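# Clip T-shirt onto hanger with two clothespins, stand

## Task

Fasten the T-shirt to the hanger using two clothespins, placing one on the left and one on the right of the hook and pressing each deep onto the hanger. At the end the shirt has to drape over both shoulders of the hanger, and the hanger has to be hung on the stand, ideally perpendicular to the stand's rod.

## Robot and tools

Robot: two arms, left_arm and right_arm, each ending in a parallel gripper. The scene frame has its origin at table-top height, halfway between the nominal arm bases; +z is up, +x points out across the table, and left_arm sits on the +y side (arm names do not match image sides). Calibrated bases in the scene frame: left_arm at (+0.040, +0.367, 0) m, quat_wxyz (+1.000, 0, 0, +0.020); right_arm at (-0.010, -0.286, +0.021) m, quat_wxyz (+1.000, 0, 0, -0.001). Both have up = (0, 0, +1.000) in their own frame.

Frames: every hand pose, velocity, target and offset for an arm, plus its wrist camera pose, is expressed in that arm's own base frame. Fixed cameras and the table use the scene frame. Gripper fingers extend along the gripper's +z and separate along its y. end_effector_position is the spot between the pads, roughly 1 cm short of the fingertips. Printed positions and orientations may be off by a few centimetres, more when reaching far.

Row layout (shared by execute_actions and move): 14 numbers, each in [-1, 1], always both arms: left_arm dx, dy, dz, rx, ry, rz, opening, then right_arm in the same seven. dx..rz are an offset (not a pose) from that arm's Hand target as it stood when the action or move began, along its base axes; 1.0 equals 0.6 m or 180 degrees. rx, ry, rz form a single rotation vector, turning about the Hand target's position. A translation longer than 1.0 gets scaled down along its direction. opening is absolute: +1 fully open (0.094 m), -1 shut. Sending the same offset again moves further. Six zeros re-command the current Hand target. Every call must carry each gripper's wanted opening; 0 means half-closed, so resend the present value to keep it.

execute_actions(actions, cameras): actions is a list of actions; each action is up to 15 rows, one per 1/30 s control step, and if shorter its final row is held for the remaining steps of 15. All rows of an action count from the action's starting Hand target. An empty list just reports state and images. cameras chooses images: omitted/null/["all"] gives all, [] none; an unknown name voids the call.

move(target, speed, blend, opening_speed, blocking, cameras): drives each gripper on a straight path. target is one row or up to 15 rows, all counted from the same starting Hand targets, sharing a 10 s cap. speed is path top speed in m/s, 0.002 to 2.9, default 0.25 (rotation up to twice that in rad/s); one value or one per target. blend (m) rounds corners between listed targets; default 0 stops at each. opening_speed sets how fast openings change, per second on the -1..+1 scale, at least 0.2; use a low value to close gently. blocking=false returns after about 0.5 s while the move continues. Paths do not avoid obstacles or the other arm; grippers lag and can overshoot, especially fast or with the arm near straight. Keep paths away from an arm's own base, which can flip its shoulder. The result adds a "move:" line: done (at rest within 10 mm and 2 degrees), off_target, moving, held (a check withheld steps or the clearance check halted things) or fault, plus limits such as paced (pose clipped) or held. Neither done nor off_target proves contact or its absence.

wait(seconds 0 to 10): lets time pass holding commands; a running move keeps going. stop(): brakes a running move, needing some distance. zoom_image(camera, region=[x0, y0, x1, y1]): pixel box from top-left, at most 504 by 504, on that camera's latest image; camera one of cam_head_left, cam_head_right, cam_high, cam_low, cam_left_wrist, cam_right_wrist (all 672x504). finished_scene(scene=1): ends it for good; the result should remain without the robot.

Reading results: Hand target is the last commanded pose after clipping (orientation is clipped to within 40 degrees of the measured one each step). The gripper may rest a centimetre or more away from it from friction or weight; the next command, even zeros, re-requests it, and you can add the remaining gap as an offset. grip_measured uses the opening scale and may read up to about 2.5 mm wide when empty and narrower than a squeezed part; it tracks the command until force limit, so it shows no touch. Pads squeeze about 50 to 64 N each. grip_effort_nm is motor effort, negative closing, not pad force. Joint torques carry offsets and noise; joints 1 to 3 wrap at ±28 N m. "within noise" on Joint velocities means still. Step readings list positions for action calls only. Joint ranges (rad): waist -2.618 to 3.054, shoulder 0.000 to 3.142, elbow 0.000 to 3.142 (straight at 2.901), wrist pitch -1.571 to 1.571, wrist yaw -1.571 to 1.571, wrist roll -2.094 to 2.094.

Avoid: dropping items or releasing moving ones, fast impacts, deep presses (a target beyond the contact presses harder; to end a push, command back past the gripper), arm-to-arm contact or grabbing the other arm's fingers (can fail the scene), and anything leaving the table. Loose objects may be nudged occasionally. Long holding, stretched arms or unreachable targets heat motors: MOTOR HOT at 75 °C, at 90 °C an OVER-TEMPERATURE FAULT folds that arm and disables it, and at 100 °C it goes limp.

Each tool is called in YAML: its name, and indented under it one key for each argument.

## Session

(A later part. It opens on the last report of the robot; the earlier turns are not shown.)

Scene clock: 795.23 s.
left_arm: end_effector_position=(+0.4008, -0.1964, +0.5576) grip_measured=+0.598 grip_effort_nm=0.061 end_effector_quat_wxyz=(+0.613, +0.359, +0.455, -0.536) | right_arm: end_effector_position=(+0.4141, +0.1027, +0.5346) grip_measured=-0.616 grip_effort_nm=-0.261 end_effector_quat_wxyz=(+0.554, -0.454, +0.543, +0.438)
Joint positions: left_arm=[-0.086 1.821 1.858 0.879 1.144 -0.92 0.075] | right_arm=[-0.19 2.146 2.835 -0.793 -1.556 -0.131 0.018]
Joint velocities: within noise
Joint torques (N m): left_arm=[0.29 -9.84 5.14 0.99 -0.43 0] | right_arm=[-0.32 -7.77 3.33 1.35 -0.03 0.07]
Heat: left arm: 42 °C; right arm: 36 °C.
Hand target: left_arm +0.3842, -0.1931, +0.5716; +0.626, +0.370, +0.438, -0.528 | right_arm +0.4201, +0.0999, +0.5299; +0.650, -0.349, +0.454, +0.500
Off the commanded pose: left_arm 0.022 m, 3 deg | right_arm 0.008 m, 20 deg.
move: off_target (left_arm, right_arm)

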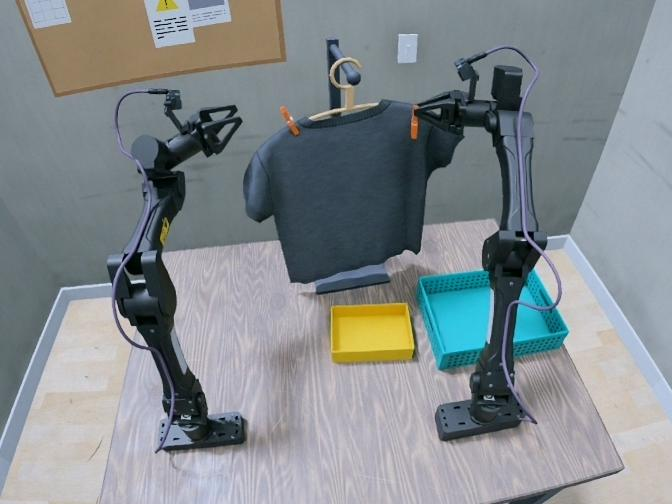

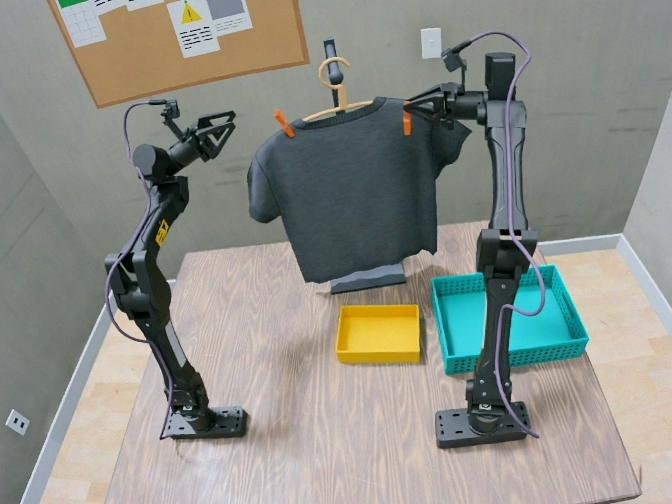

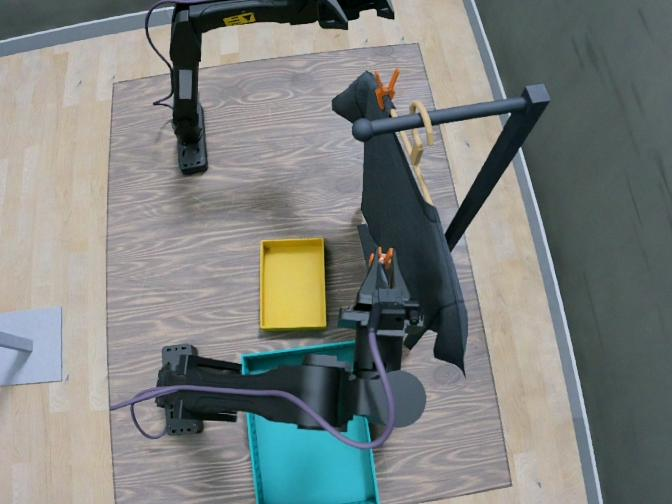

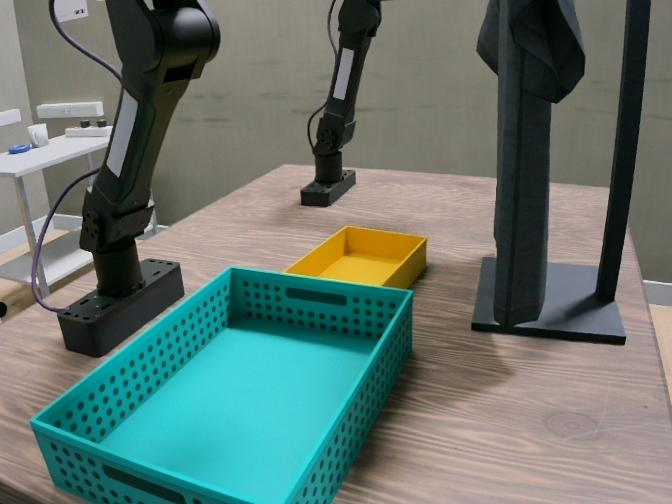

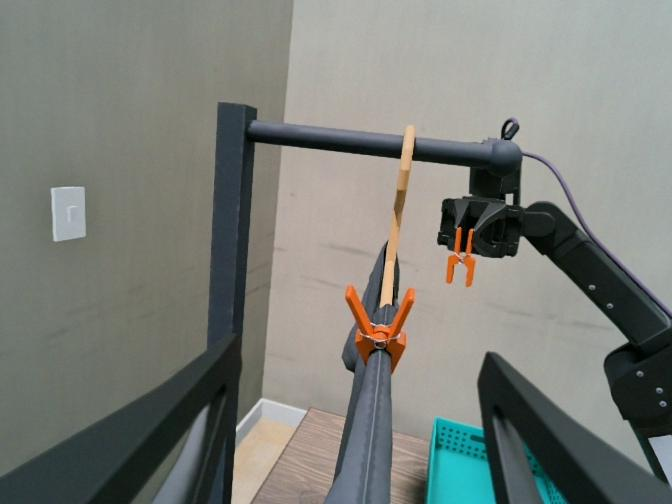

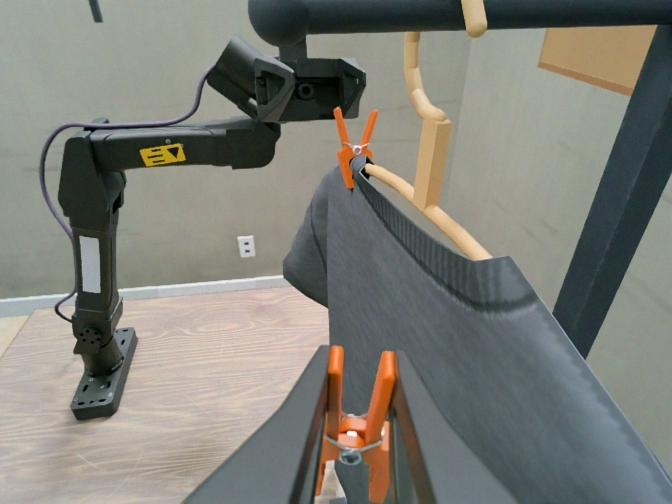

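move:
  target: [0, 0, 0, 0, 0, 0, 0.6, -0.0668, -0.0665, 0.0168, 0.0478, -0.0276, -0.1664, -0.62]
  speed: 0.15

Scene clock: 811.07 s.
left_arm: end_effector_position=(+0.4003, -0.1965, +0.5578) grip_measured=+0.598 grip_effort_nm=0.056 end_effector_quat_wxyz=(+0.614, +0.360, +0.454, -0.536) | right_arm: end_effector_position=(+0.3767, +0.0595, +0.5409) grip_measured=-0.616 grip_effort_nm=-0.271 end_effector_quat_wxyz=(+0.799, -0.196, +0.464, +0.329)
Joint positions: left_arm=[-0.086 1.821 1.858 0.882 1.145 -0.921 0.075] | right_arm=[-0.191 1.387 1.245 0.936 -0.809 0.625 0.018]
Joint velocities: within noise
Joint torques (N m): left_arm=[0.27 -9.44 4.9 1.03 -0.44 -0.02] | right_arm=[0.43 -3.52 5.7 1.17 0.42 0.07]
Heat: left arm: 44 °C; right arm: 36 °C.
Hand target: left_arm +0.3842, -0.1931, +0.5716; +0.626, +0.369, +0.438, -0.528 | right_arm +0.3799, +0.0601, +0.5401; +0.800, -0.192, +0.462, +0.332
Off the commanded pose: left_arm 0.022 m, 3 deg | right_arm 0.003 m, 1 deg.
move: off_target (left_arm)

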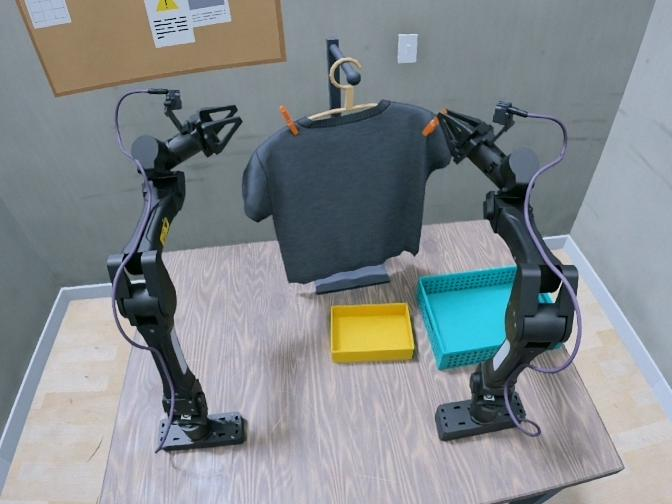

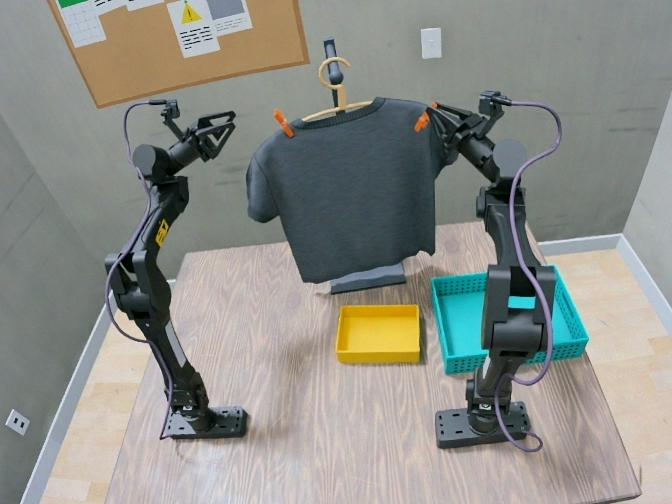

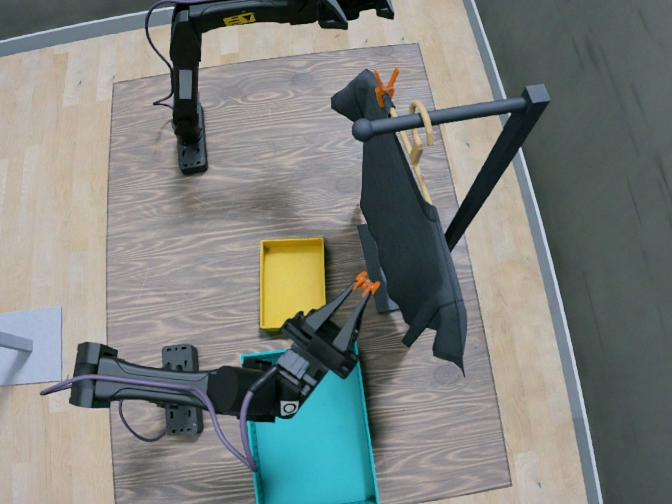

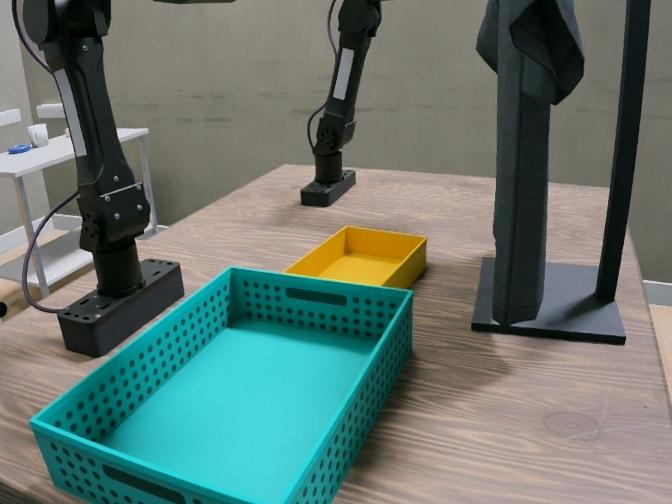

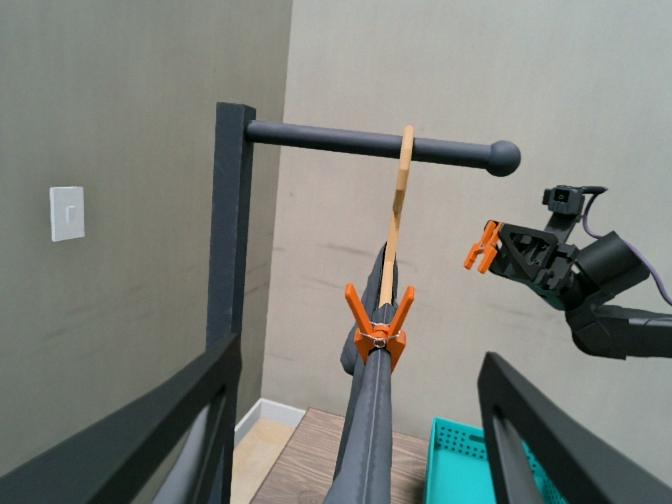

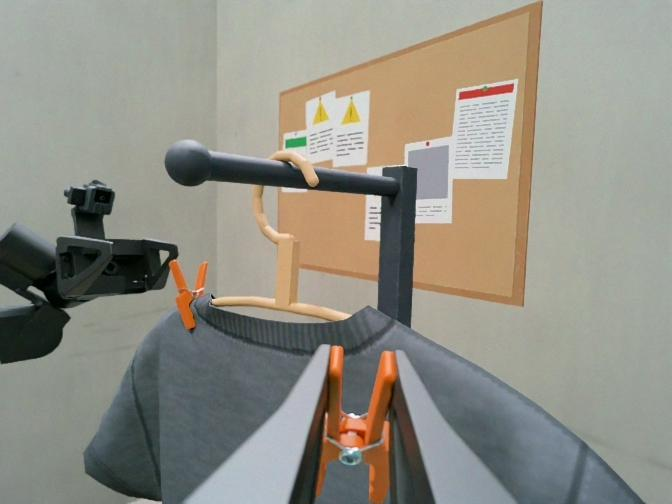

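move:
  target:
    - [0, 0, 0, 0, 0, 0, 0.6, 0.0335, -0.0168, 0.0998, 0, 0, 0.1111, -0.62]
    - [0, 0, 0, 0, 0, 0, 0.6, 0.1335, 0.0332, 0.0832, -0.0143, 0.0084, 0.1654, -0.62]
  speed: [0.12, 0.1]
  blend: [0.02, 0]

Scene clock: 843.57 s.
left_arm: end_effector_position=(+0.4003, -0.1965, +0.5579) grip_measured=+0.598 grip_effort_nm=0.071 end_effector_quat_wxyz=(+0.614, +0.360, +0.454, -0.536) | right_arm: end_effector_position=(+0.4549, +0.0796, +0.5927) grip_measured=-0.616 grip_effort_nm=-0.271 end_effector_quat_wxyz=(+0.679, -0.320, +0.416, +0.514)
Joint positions: left_arm=[-0.086 1.821 1.858 0.882 1.145 -0.921 0.075] | right_arm=[-0.18 2.243 2.489 1.153 -1.097 1.371 0.018]
Joint velocities: within noise
Joint torques (N m): left_arm=[0.36 -9.73 5.14 0.97 -0.39 -0.08] | right_arm=[0.34 -7.87 6.26 0.03 0.57 0.1]
Heat: left arm: 45 °C; right arm: 32 °C.
Hand target: left_arm +0.3842, -0.1931, +0.5716; +0.626, +0.369, +0.438, -0.528 | right_arm +0.4600, +0.0799, +0.5899; +0.677, -0.317, +0.415, +0.519
Off the commanded pose: left_arm 0.021 m, 3 deg | right_arm 0.006 m, 1 deg.
move: off_target (left_arm)

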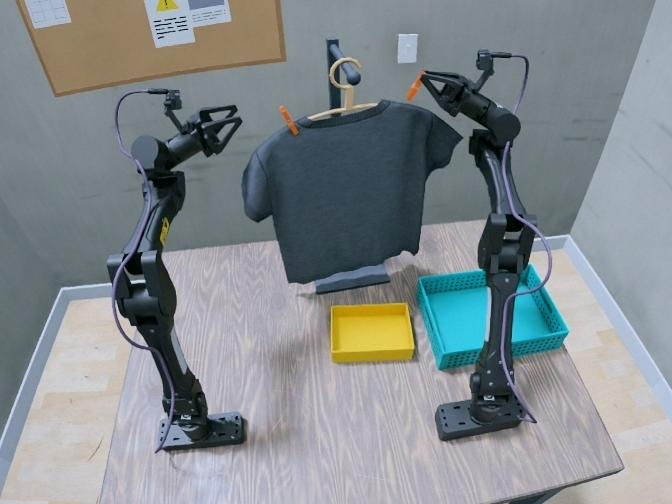

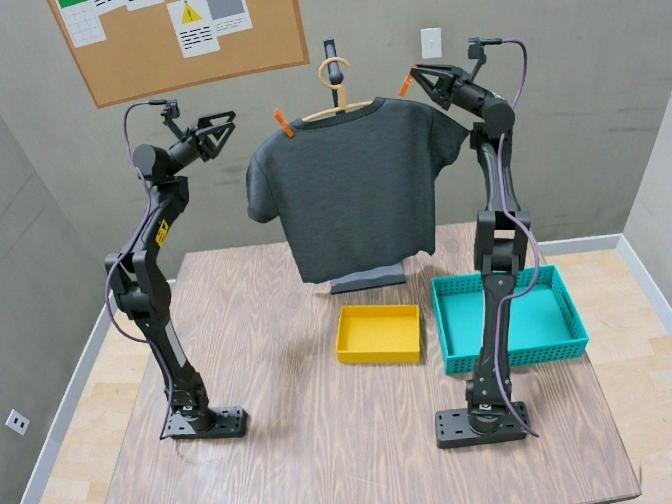

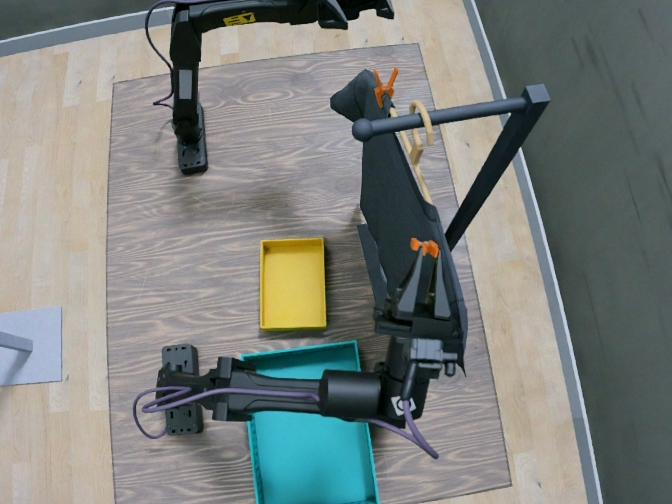

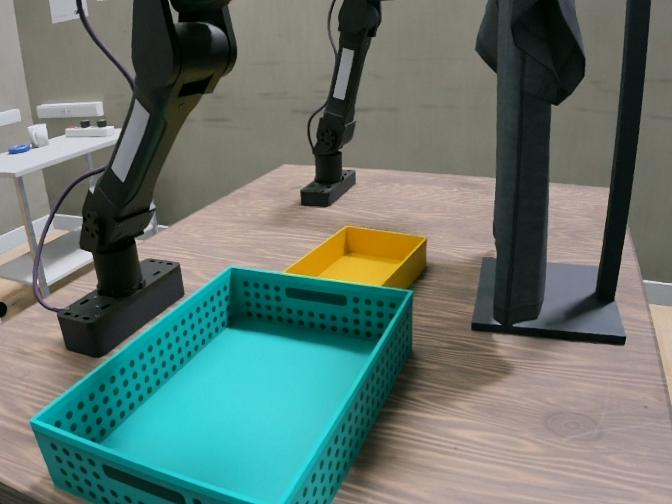

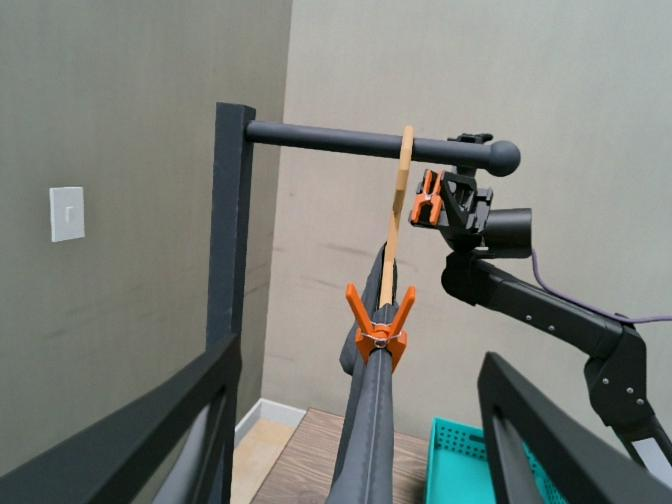

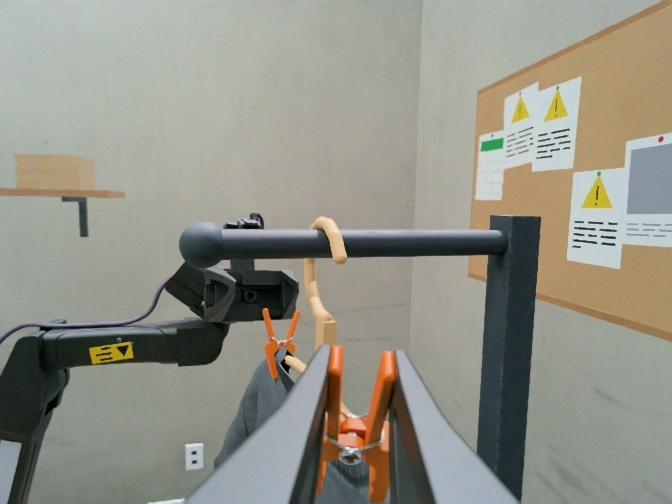

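zoom_image:
  camera: "cam_right_wrist"
  region: [260, 300, 440, 504]

zoom_image:
  camera: "cam_left_wrist"
  region: [320, 120, 500, 400]

zoom_image:
  camera: "cam_high"
  region: [340, 90, 500, 290]

zoom_image:
  camera: "cam_head_left"
  region: [340, 50, 480, 150]

Scaled by 2.471 from the camera's 672x504 image, which has a finer 960x720 frame.

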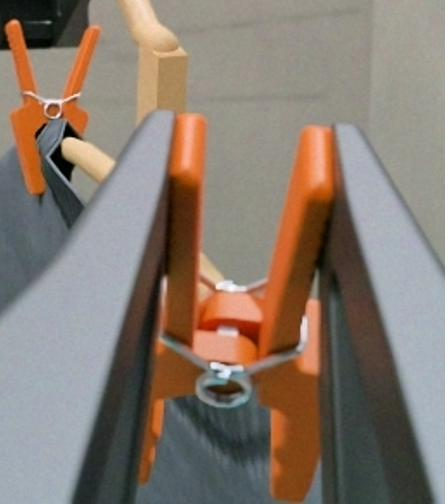

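Scaled by 1.800 from the camera's 672x504 image, which has a finer 960x720 frame.

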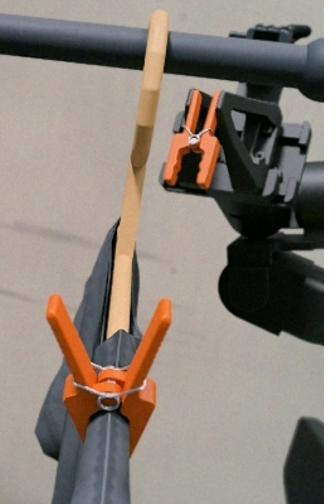

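Scaled by 2.520 from the camera's 672x504 image, which has a finer 960x720 frame.

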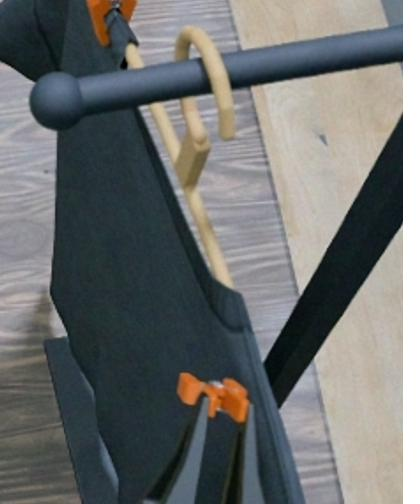

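Scaled by 3.600 from the camera's 672x504 image, which has a finer 960x720 frame.

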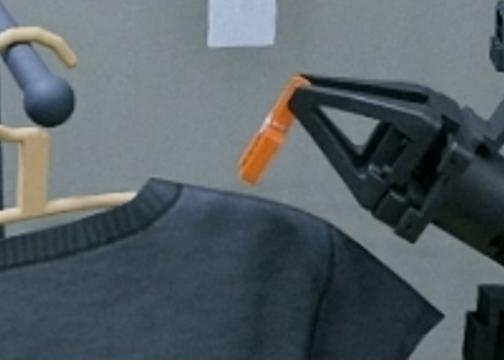

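move:
  target: [-0.0003, -0.1563, -0.0067, 0, 0, 0, 0.6, 0, 0, 0, 0, 0, 0, -0.62]
  speed: 0.07

zoom_image:
  camera: "cam_left_wrist"
  region: [220, 240, 520, 504]

zoom_image:
  camera: "cam_high"
  region: [340, 20, 500, 220]

zoom_image:
  camera: "cam_right_wrist"
  region: [170, 200, 400, 430]

Scene clock: 888.50 s.
left_arm: end_effector_position=(+0.3899, -0.2890, +0.5511) grip_measured=+0.598 grip_effort_nm=0.061 end_effector_quat_wxyz=(+0.613, +0.371, +0.449, -0.534) | right_arm: end_effector_position=(+0.4551, +0.0797, +0.5926) grip_measured=-0.616 grip_effort_nm=-0.266 end_effector_quat_wxyz=(+0.678, -0.320, +0.416, +0.514)
Joint positions: left_arm=[-0.328 1.821 1.898 0.545 0.988 -0.565 0.075] | right_arm=[-0.18 2.243 2.489 1.152 -1.098 1.372 0.018]
Joint velocities: within noise
Joint torques (N m): left_arm=[-0.49 -8.05 8.31 1.09 -0.49 0.03] | right_arm=[0.42 -7.83 6.31 0.04 0.55 0.07]
Heat: left arm: 46 °C; right arm: 37 °C.
Hand target: left_arm +0.3839, -0.2870, +0.5675; +0.626, +0.370, +0.438, -0.528 | right_arm +0.4600, +0.0799, +0.5900; +0.677, -0.317, +0.415, +0.518
Off the commanded pose: left_arm 0.018 m, 2 deg | right_arm 0.006 m, 1 deg.
move: off_target (left_arm)

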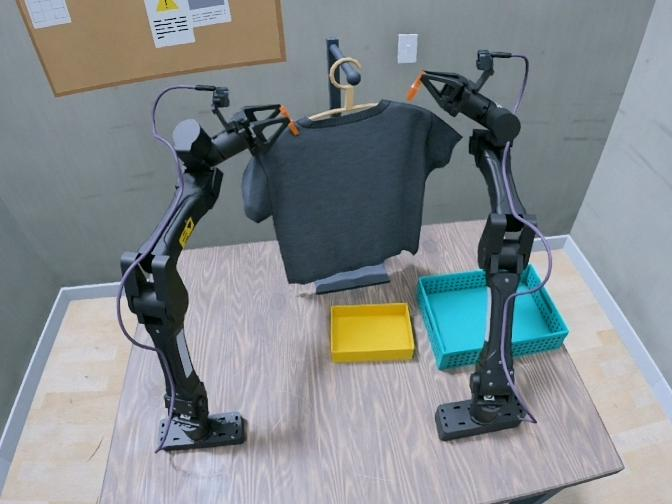

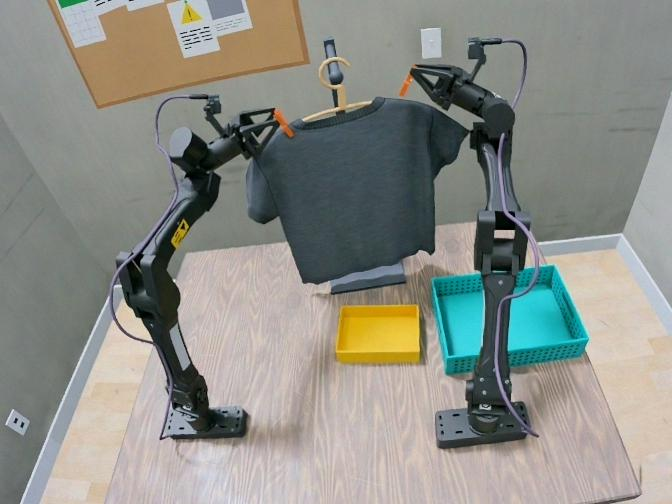

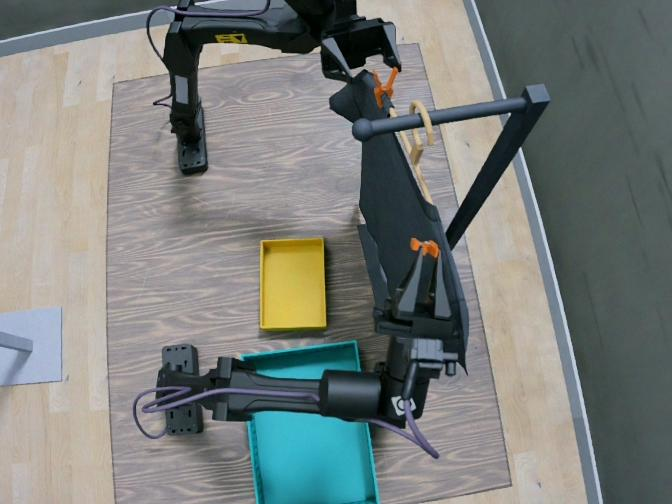

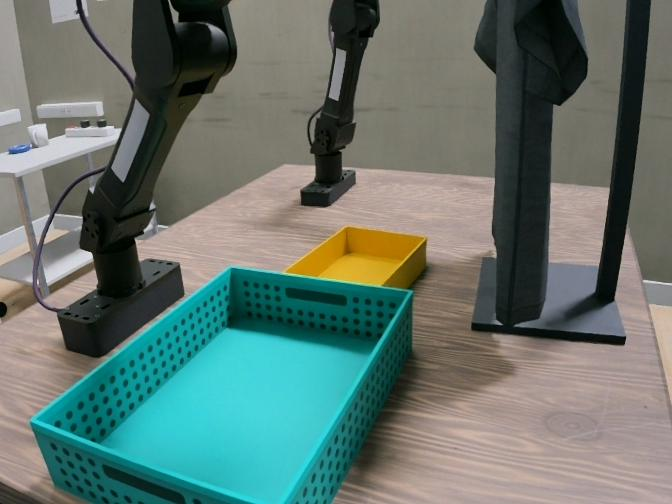

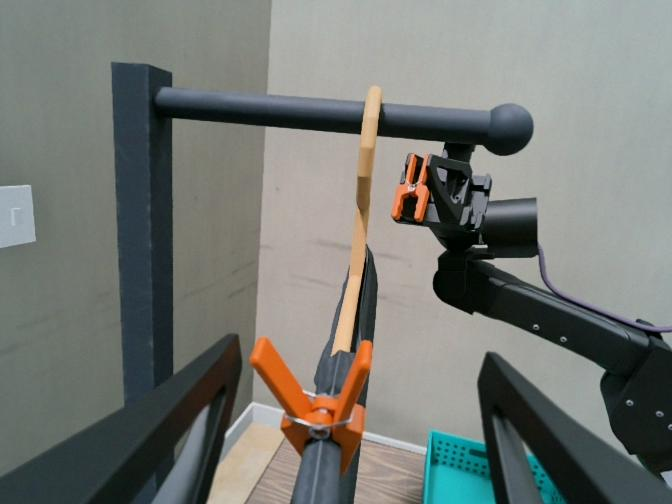

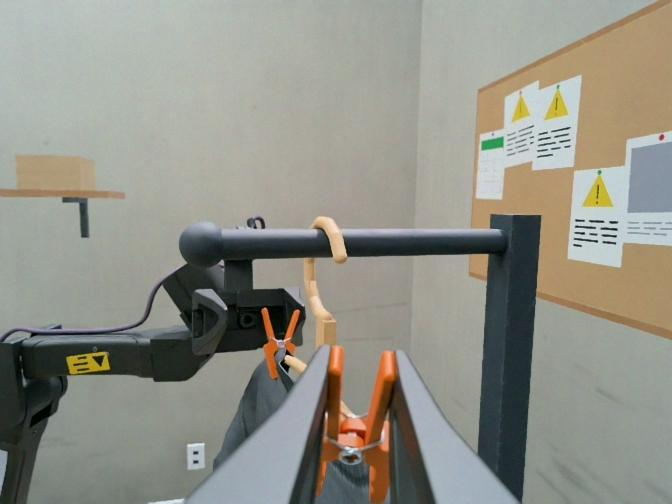

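Scaled by 1.680 from the camera's 672x504 image, which has a finer 960x720 frame.

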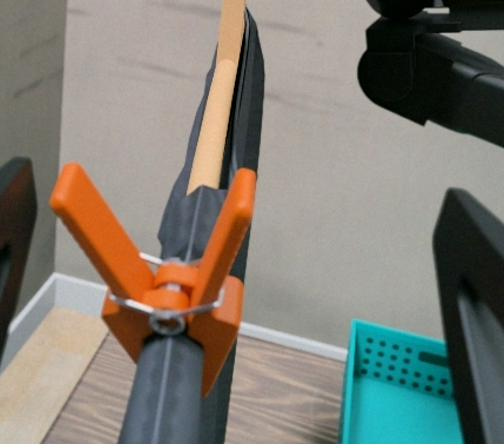

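Scaled by 2.520 from the camera's 672x504 image, which has a finer 960x720 frame.

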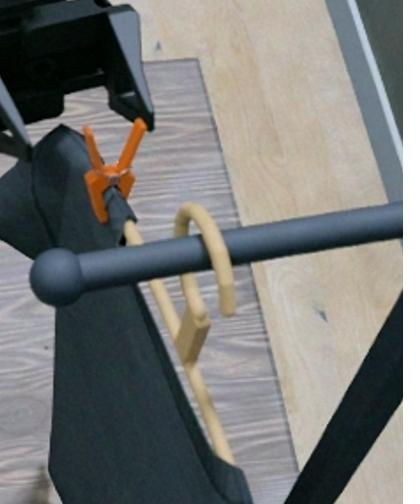

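Scaled by 2.191 from the camera's 672x504 image, which has a finer 960x720 frame.

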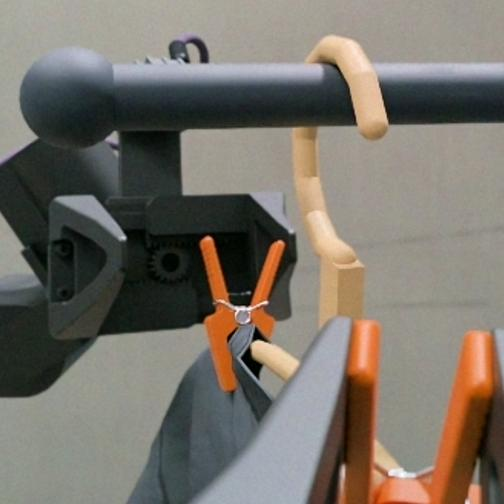

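move:
  target: [0.0317, -0.0033, -0.0167, 0, 0, 0, 0.6, 0, 0, 0, 0, 0, 0, -0.62]
  speed: 0.05
  cameras: ["cam_left_wrist", "cam_high", "cam_right_wrist"]

zoom_image:
  camera: "cam_left_wrist"
  region: [220, 240, 520, 504]

Scene clock: 897.37 s.
left_arm: end_effector_position=(+0.4041, -0.2937, +0.5441) grip_measured=+0.598 grip_effort_nm=0.061 end_effector_quat_wxyz=(+0.610, +0.369, +0.453, -0.534) | right_arm: end_effector_position=(+0.4551, +0.0797, +0.5926) grip_measured=-0.616 grip_effort_nm=-0.271 end_effector_quat_wxyz=(+0.678, -0.320, +0.416, +0.514)
Joint positions: left_arm=[-0.328 1.873 1.942 0.543 0.986 -0.565 0.075] | right_arm=[-0.18 2.243 2.489 1.152 -1.098 1.372 0.018]
Joint velocities: within noise
Joint torques (N m): left_arm=[0.51 -7.45 8.36 1.41 -0.38 -0.08] | right_arm=[0.35 -7.94 6.12 0.01 0.56 0.07]
Heat: left arm: 45 °C; right arm: 37 °C.
Hand target: left_arm +0.4030, -0.2889, +0.5575; +0.626, +0.370, +0.438, -0.528 | right_arm +0.4600, +0.0799, +0.5900; +0.677, -0.317, +0.415, +0.518
Off the commanded pose: left_arm 0.014 m, 3 deg | right_arm 0.006 m, 1 deg.
move: off_target (left_arm)
Images, in order (width x height): cam_high 672x504, cam_left_wrist 672x504, cam_right_wrist 672x504.

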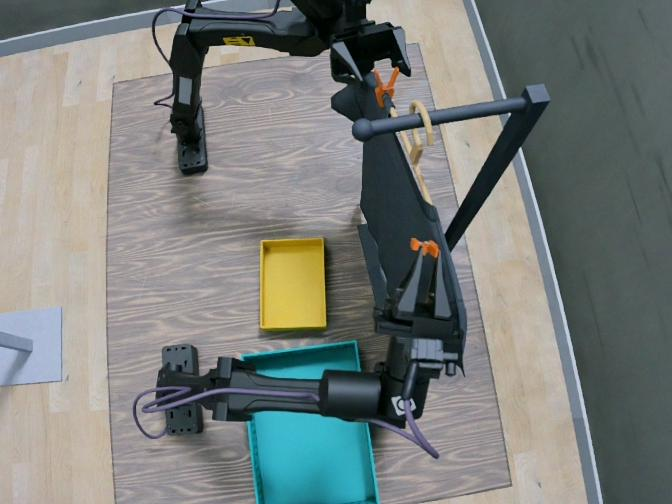

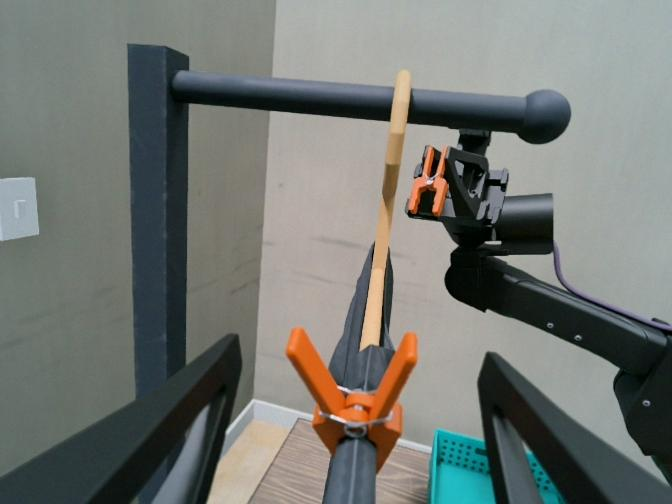

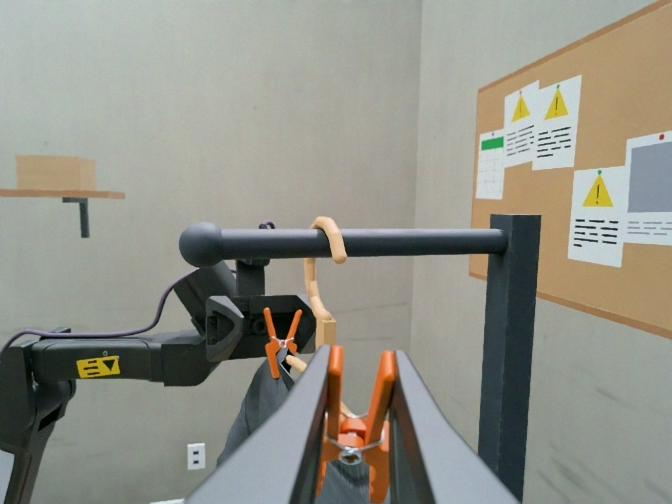

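Scaled by 1.680 from the camera's 672x504 image, which has a finer 960x720 frame.

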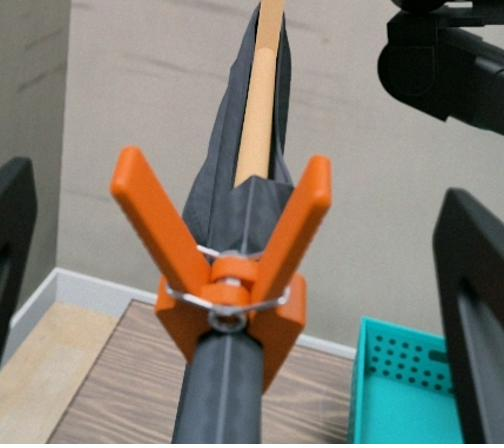

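move:
  target: [0, 0, 0, 0, 0, 0, -0.15, 0, 0, 0, 0, 0, 0, -0.62]
  speed: 0.05
  opening_speed: 0.5
  cameras: ["cam_left_wrist", "cam_high", "cam_right_wrist"]

zoom_image:
  camera: "cam_left_wrist"
  region: [220, 240, 520, 504]

Scene clock: 903.33 s.
left_arm: end_effector_position=(+0.4041, -0.2937, +0.5441) grip_measured=-0.147 grip_effort_nm=-0.203 end_effector_quat_wxyz=(+0.610, +0.369, +0.453, -0.535) | right_arm: end_effector_position=(+0.4551, +0.0797, +0.5926) grip_measured=-0.616 grip_effort_nm=-0.261 end_effector_quat_wxyz=(+0.678, -0.320, +0.416, +0.514)
Joint positions: left_arm=[-0.328 1.873 1.942 0.543 0.986 -0.565 0.04] | right_arm=[-0.18 2.243 2.489 1.152 -1.098 1.372 0.018]
Joint velocities: within noise
Joint torques (N m): left_arm=[0.68 -7.35 8.35 1.42 -0.37 -0.02] | right_arm=[0.27 -7.91 6.26 0.02 0.58 0.08]
Heat: left arm: 44 °C; right arm: 37 °C.
Hand target: left_arm +0.4030, -0.2889, +0.5575; +0.626, +0.370, +0.438, -0.528 | right_arm +0.4600, +0.0799, +0.5900; +0.677, -0.317, +0.415, +0.518
Off the commanded pose: left_arm 0.014 m, 3 deg | right_arm 0.006 m, 1 deg.
move: off_target (left_arm)
Images, in order (width x height): cam_high 672x504, cam_left_wrist 672x504, cam_right_wrist 672x504.

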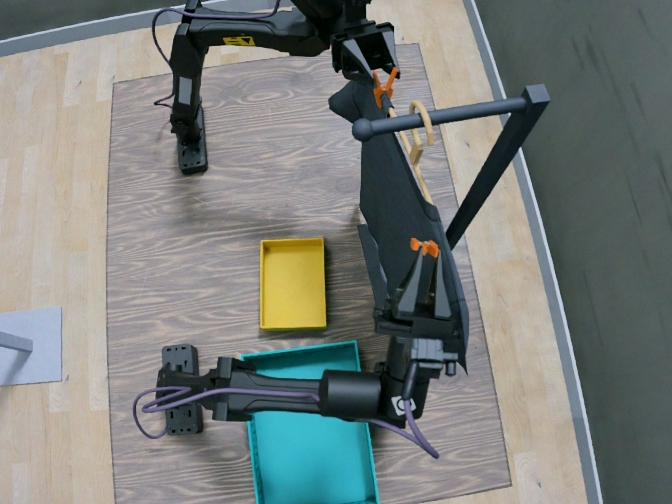

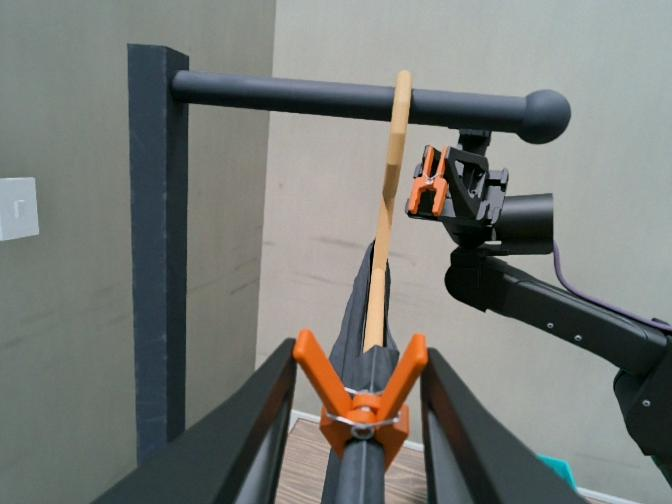

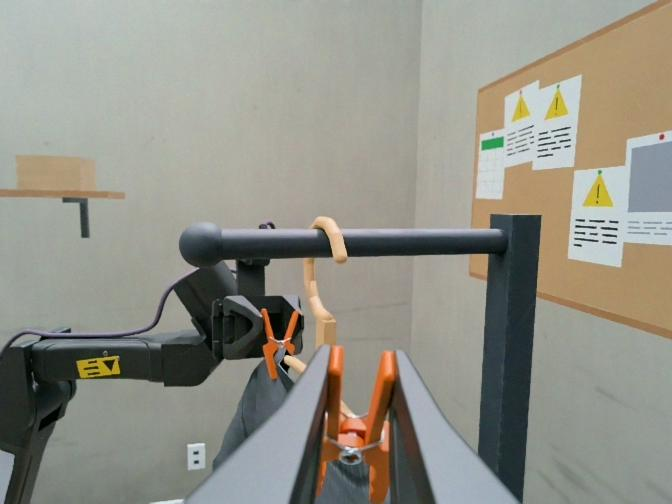

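Scaled by 1.680 from the camera's 672x504 image, which has a finer 960x720 frame.

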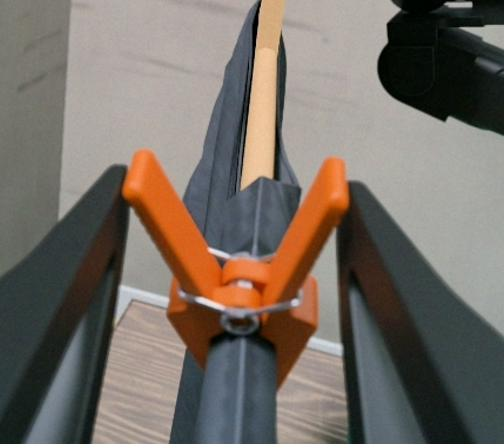

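move:
  target: [0.0233, 0.0, 0.0, 0, 0, 0, -0.15, 0, 0, 0, 0, 0, 0, -0.62]
  speed: 0.04
  cameras: ["cam_left_wrist", "cam_high", "cam_right_wrist", "cam_head_left"]

zoom_image:
  camera: "cam_high"
  region: [340, 60, 500, 260]

Scene clock: 908.57 s.
left_arm: end_effector_position=(+0.4162, -0.2929, +0.5492) grip_measured=-0.147 grip_effort_nm=-0.198 end_effector_quat_wxyz=(+0.617, +0.369, +0.447, -0.532) | right_arm: end_effector_position=(+0.4551, +0.0797, +0.5926) grip_measured=-0.616 grip_effort_nm=-0.271 end_effector_quat_wxyz=(+0.678, -0.320, +0.416, +0.514)
Joint positions: left_arm=[-0.319 1.932 2.027 0.543 0.986 -0.576 0.04] | right_arm=[-0.18 2.243 2.489 1.152 -1.098 1.372 0.018]
Joint velocities: within noise
Joint torques (N m): left_arm=[0.72 -7.36 8.38 1.31 -0.28 -0.09] | right_arm=[0.27 -8.03 6.11 0.03 0.53 0.12]
Heat: left arm: 43 °C; right arm: 38 °C.
Hand target: left_arm +0.4169, -0.2889, +0.5577; +0.626, +0.370, +0.438, -0.528 | right_arm +0.4600, +0.0799, +0.5900; +0.677, -0.317, +0.415, +0.518
Off the commanded pose: left_arm 0.009 m, 1 deg | right_arm 0.006 m, 1 deg.
move: done
Images, in order (width x height): cam_head_left 672x504, cam_high 672x504, cam_left_wrist 672x504, cam_right_wrist 672x504.

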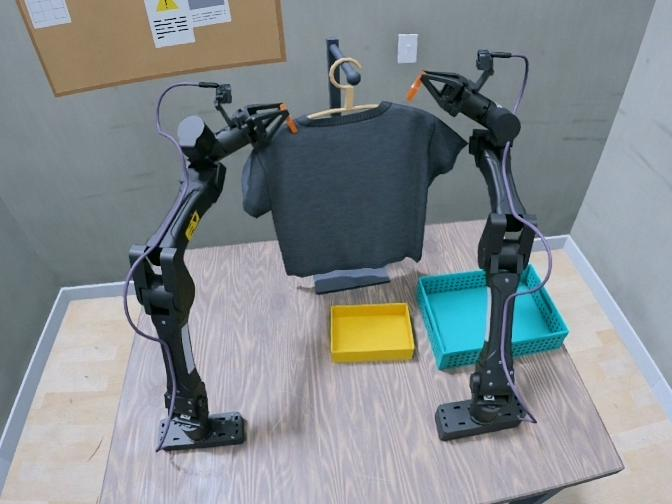

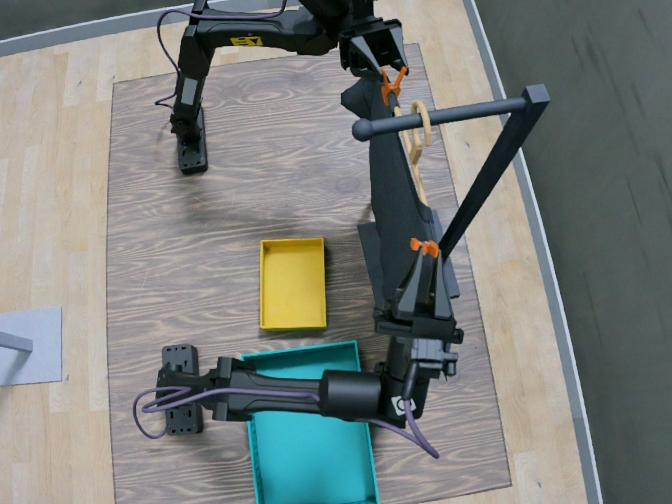

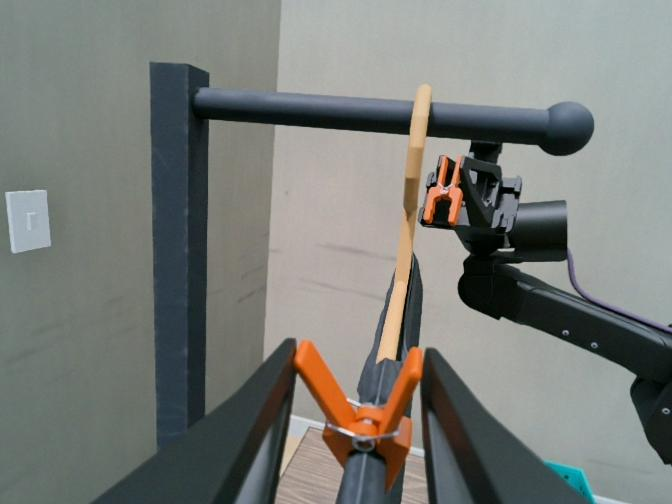

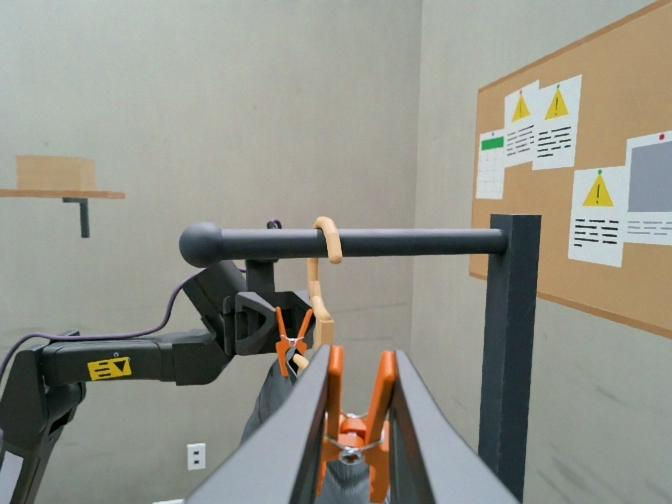

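Scaled by 2.520 from the camera's 672x504 image, which has a finer 960x720 frame.

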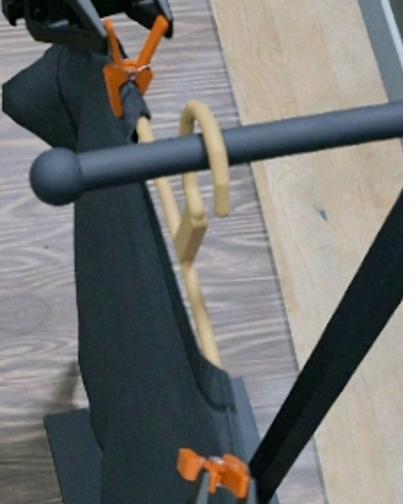

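zoom_image:
  camera: "cam_high"
  region: [390, 180, 490, 300]

zoom_image:
  camera: "cam_right_wrist"
  region: [260, 290, 450, 504]

zoom_image:
  camera: "cam_head_left"
  region: [340, 50, 480, 150]

zoom_image:
  camera: "cam_left_wrist"
  region: [340, 120, 520, 400]

Scaled by 4.200 from the camera's 672x504 image, which has a finer 960x720 frame.

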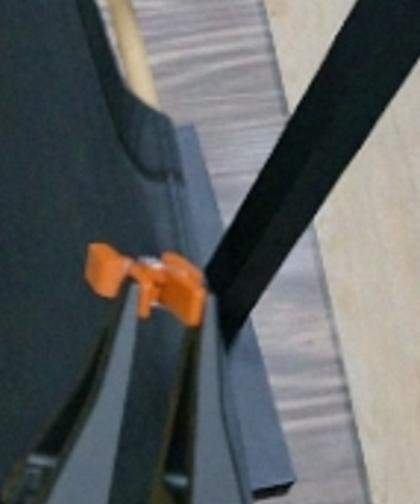

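Scaled by 2.355 from the camera's 672x504 image, which has a finer 960x720 frame.

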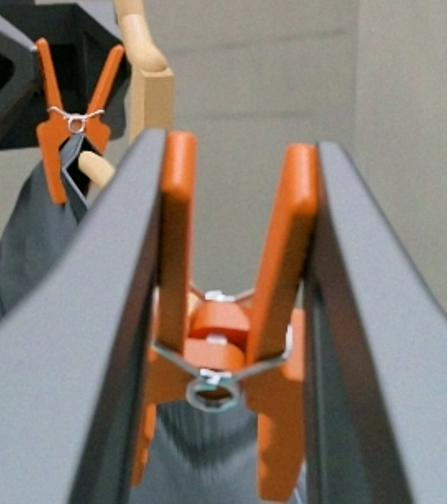

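Scaled by 3.600 from the camera's 672x504 image, which has a finer 960x720 frame.

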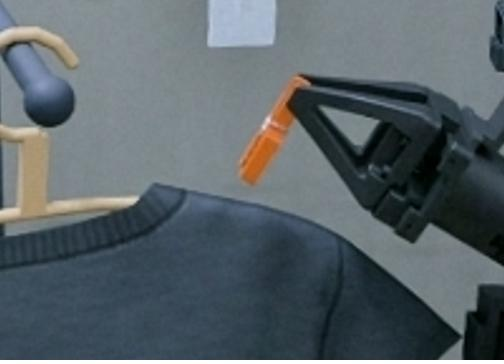

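Scaled by 1.800 from the camera's 672x504 image, which has a finer 960x720 frame.

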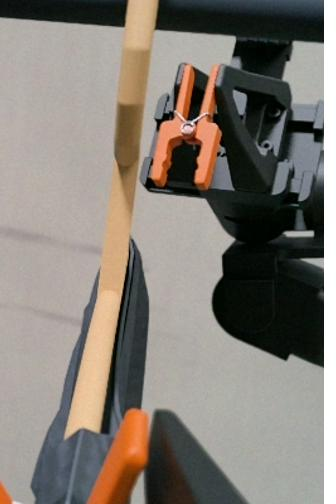

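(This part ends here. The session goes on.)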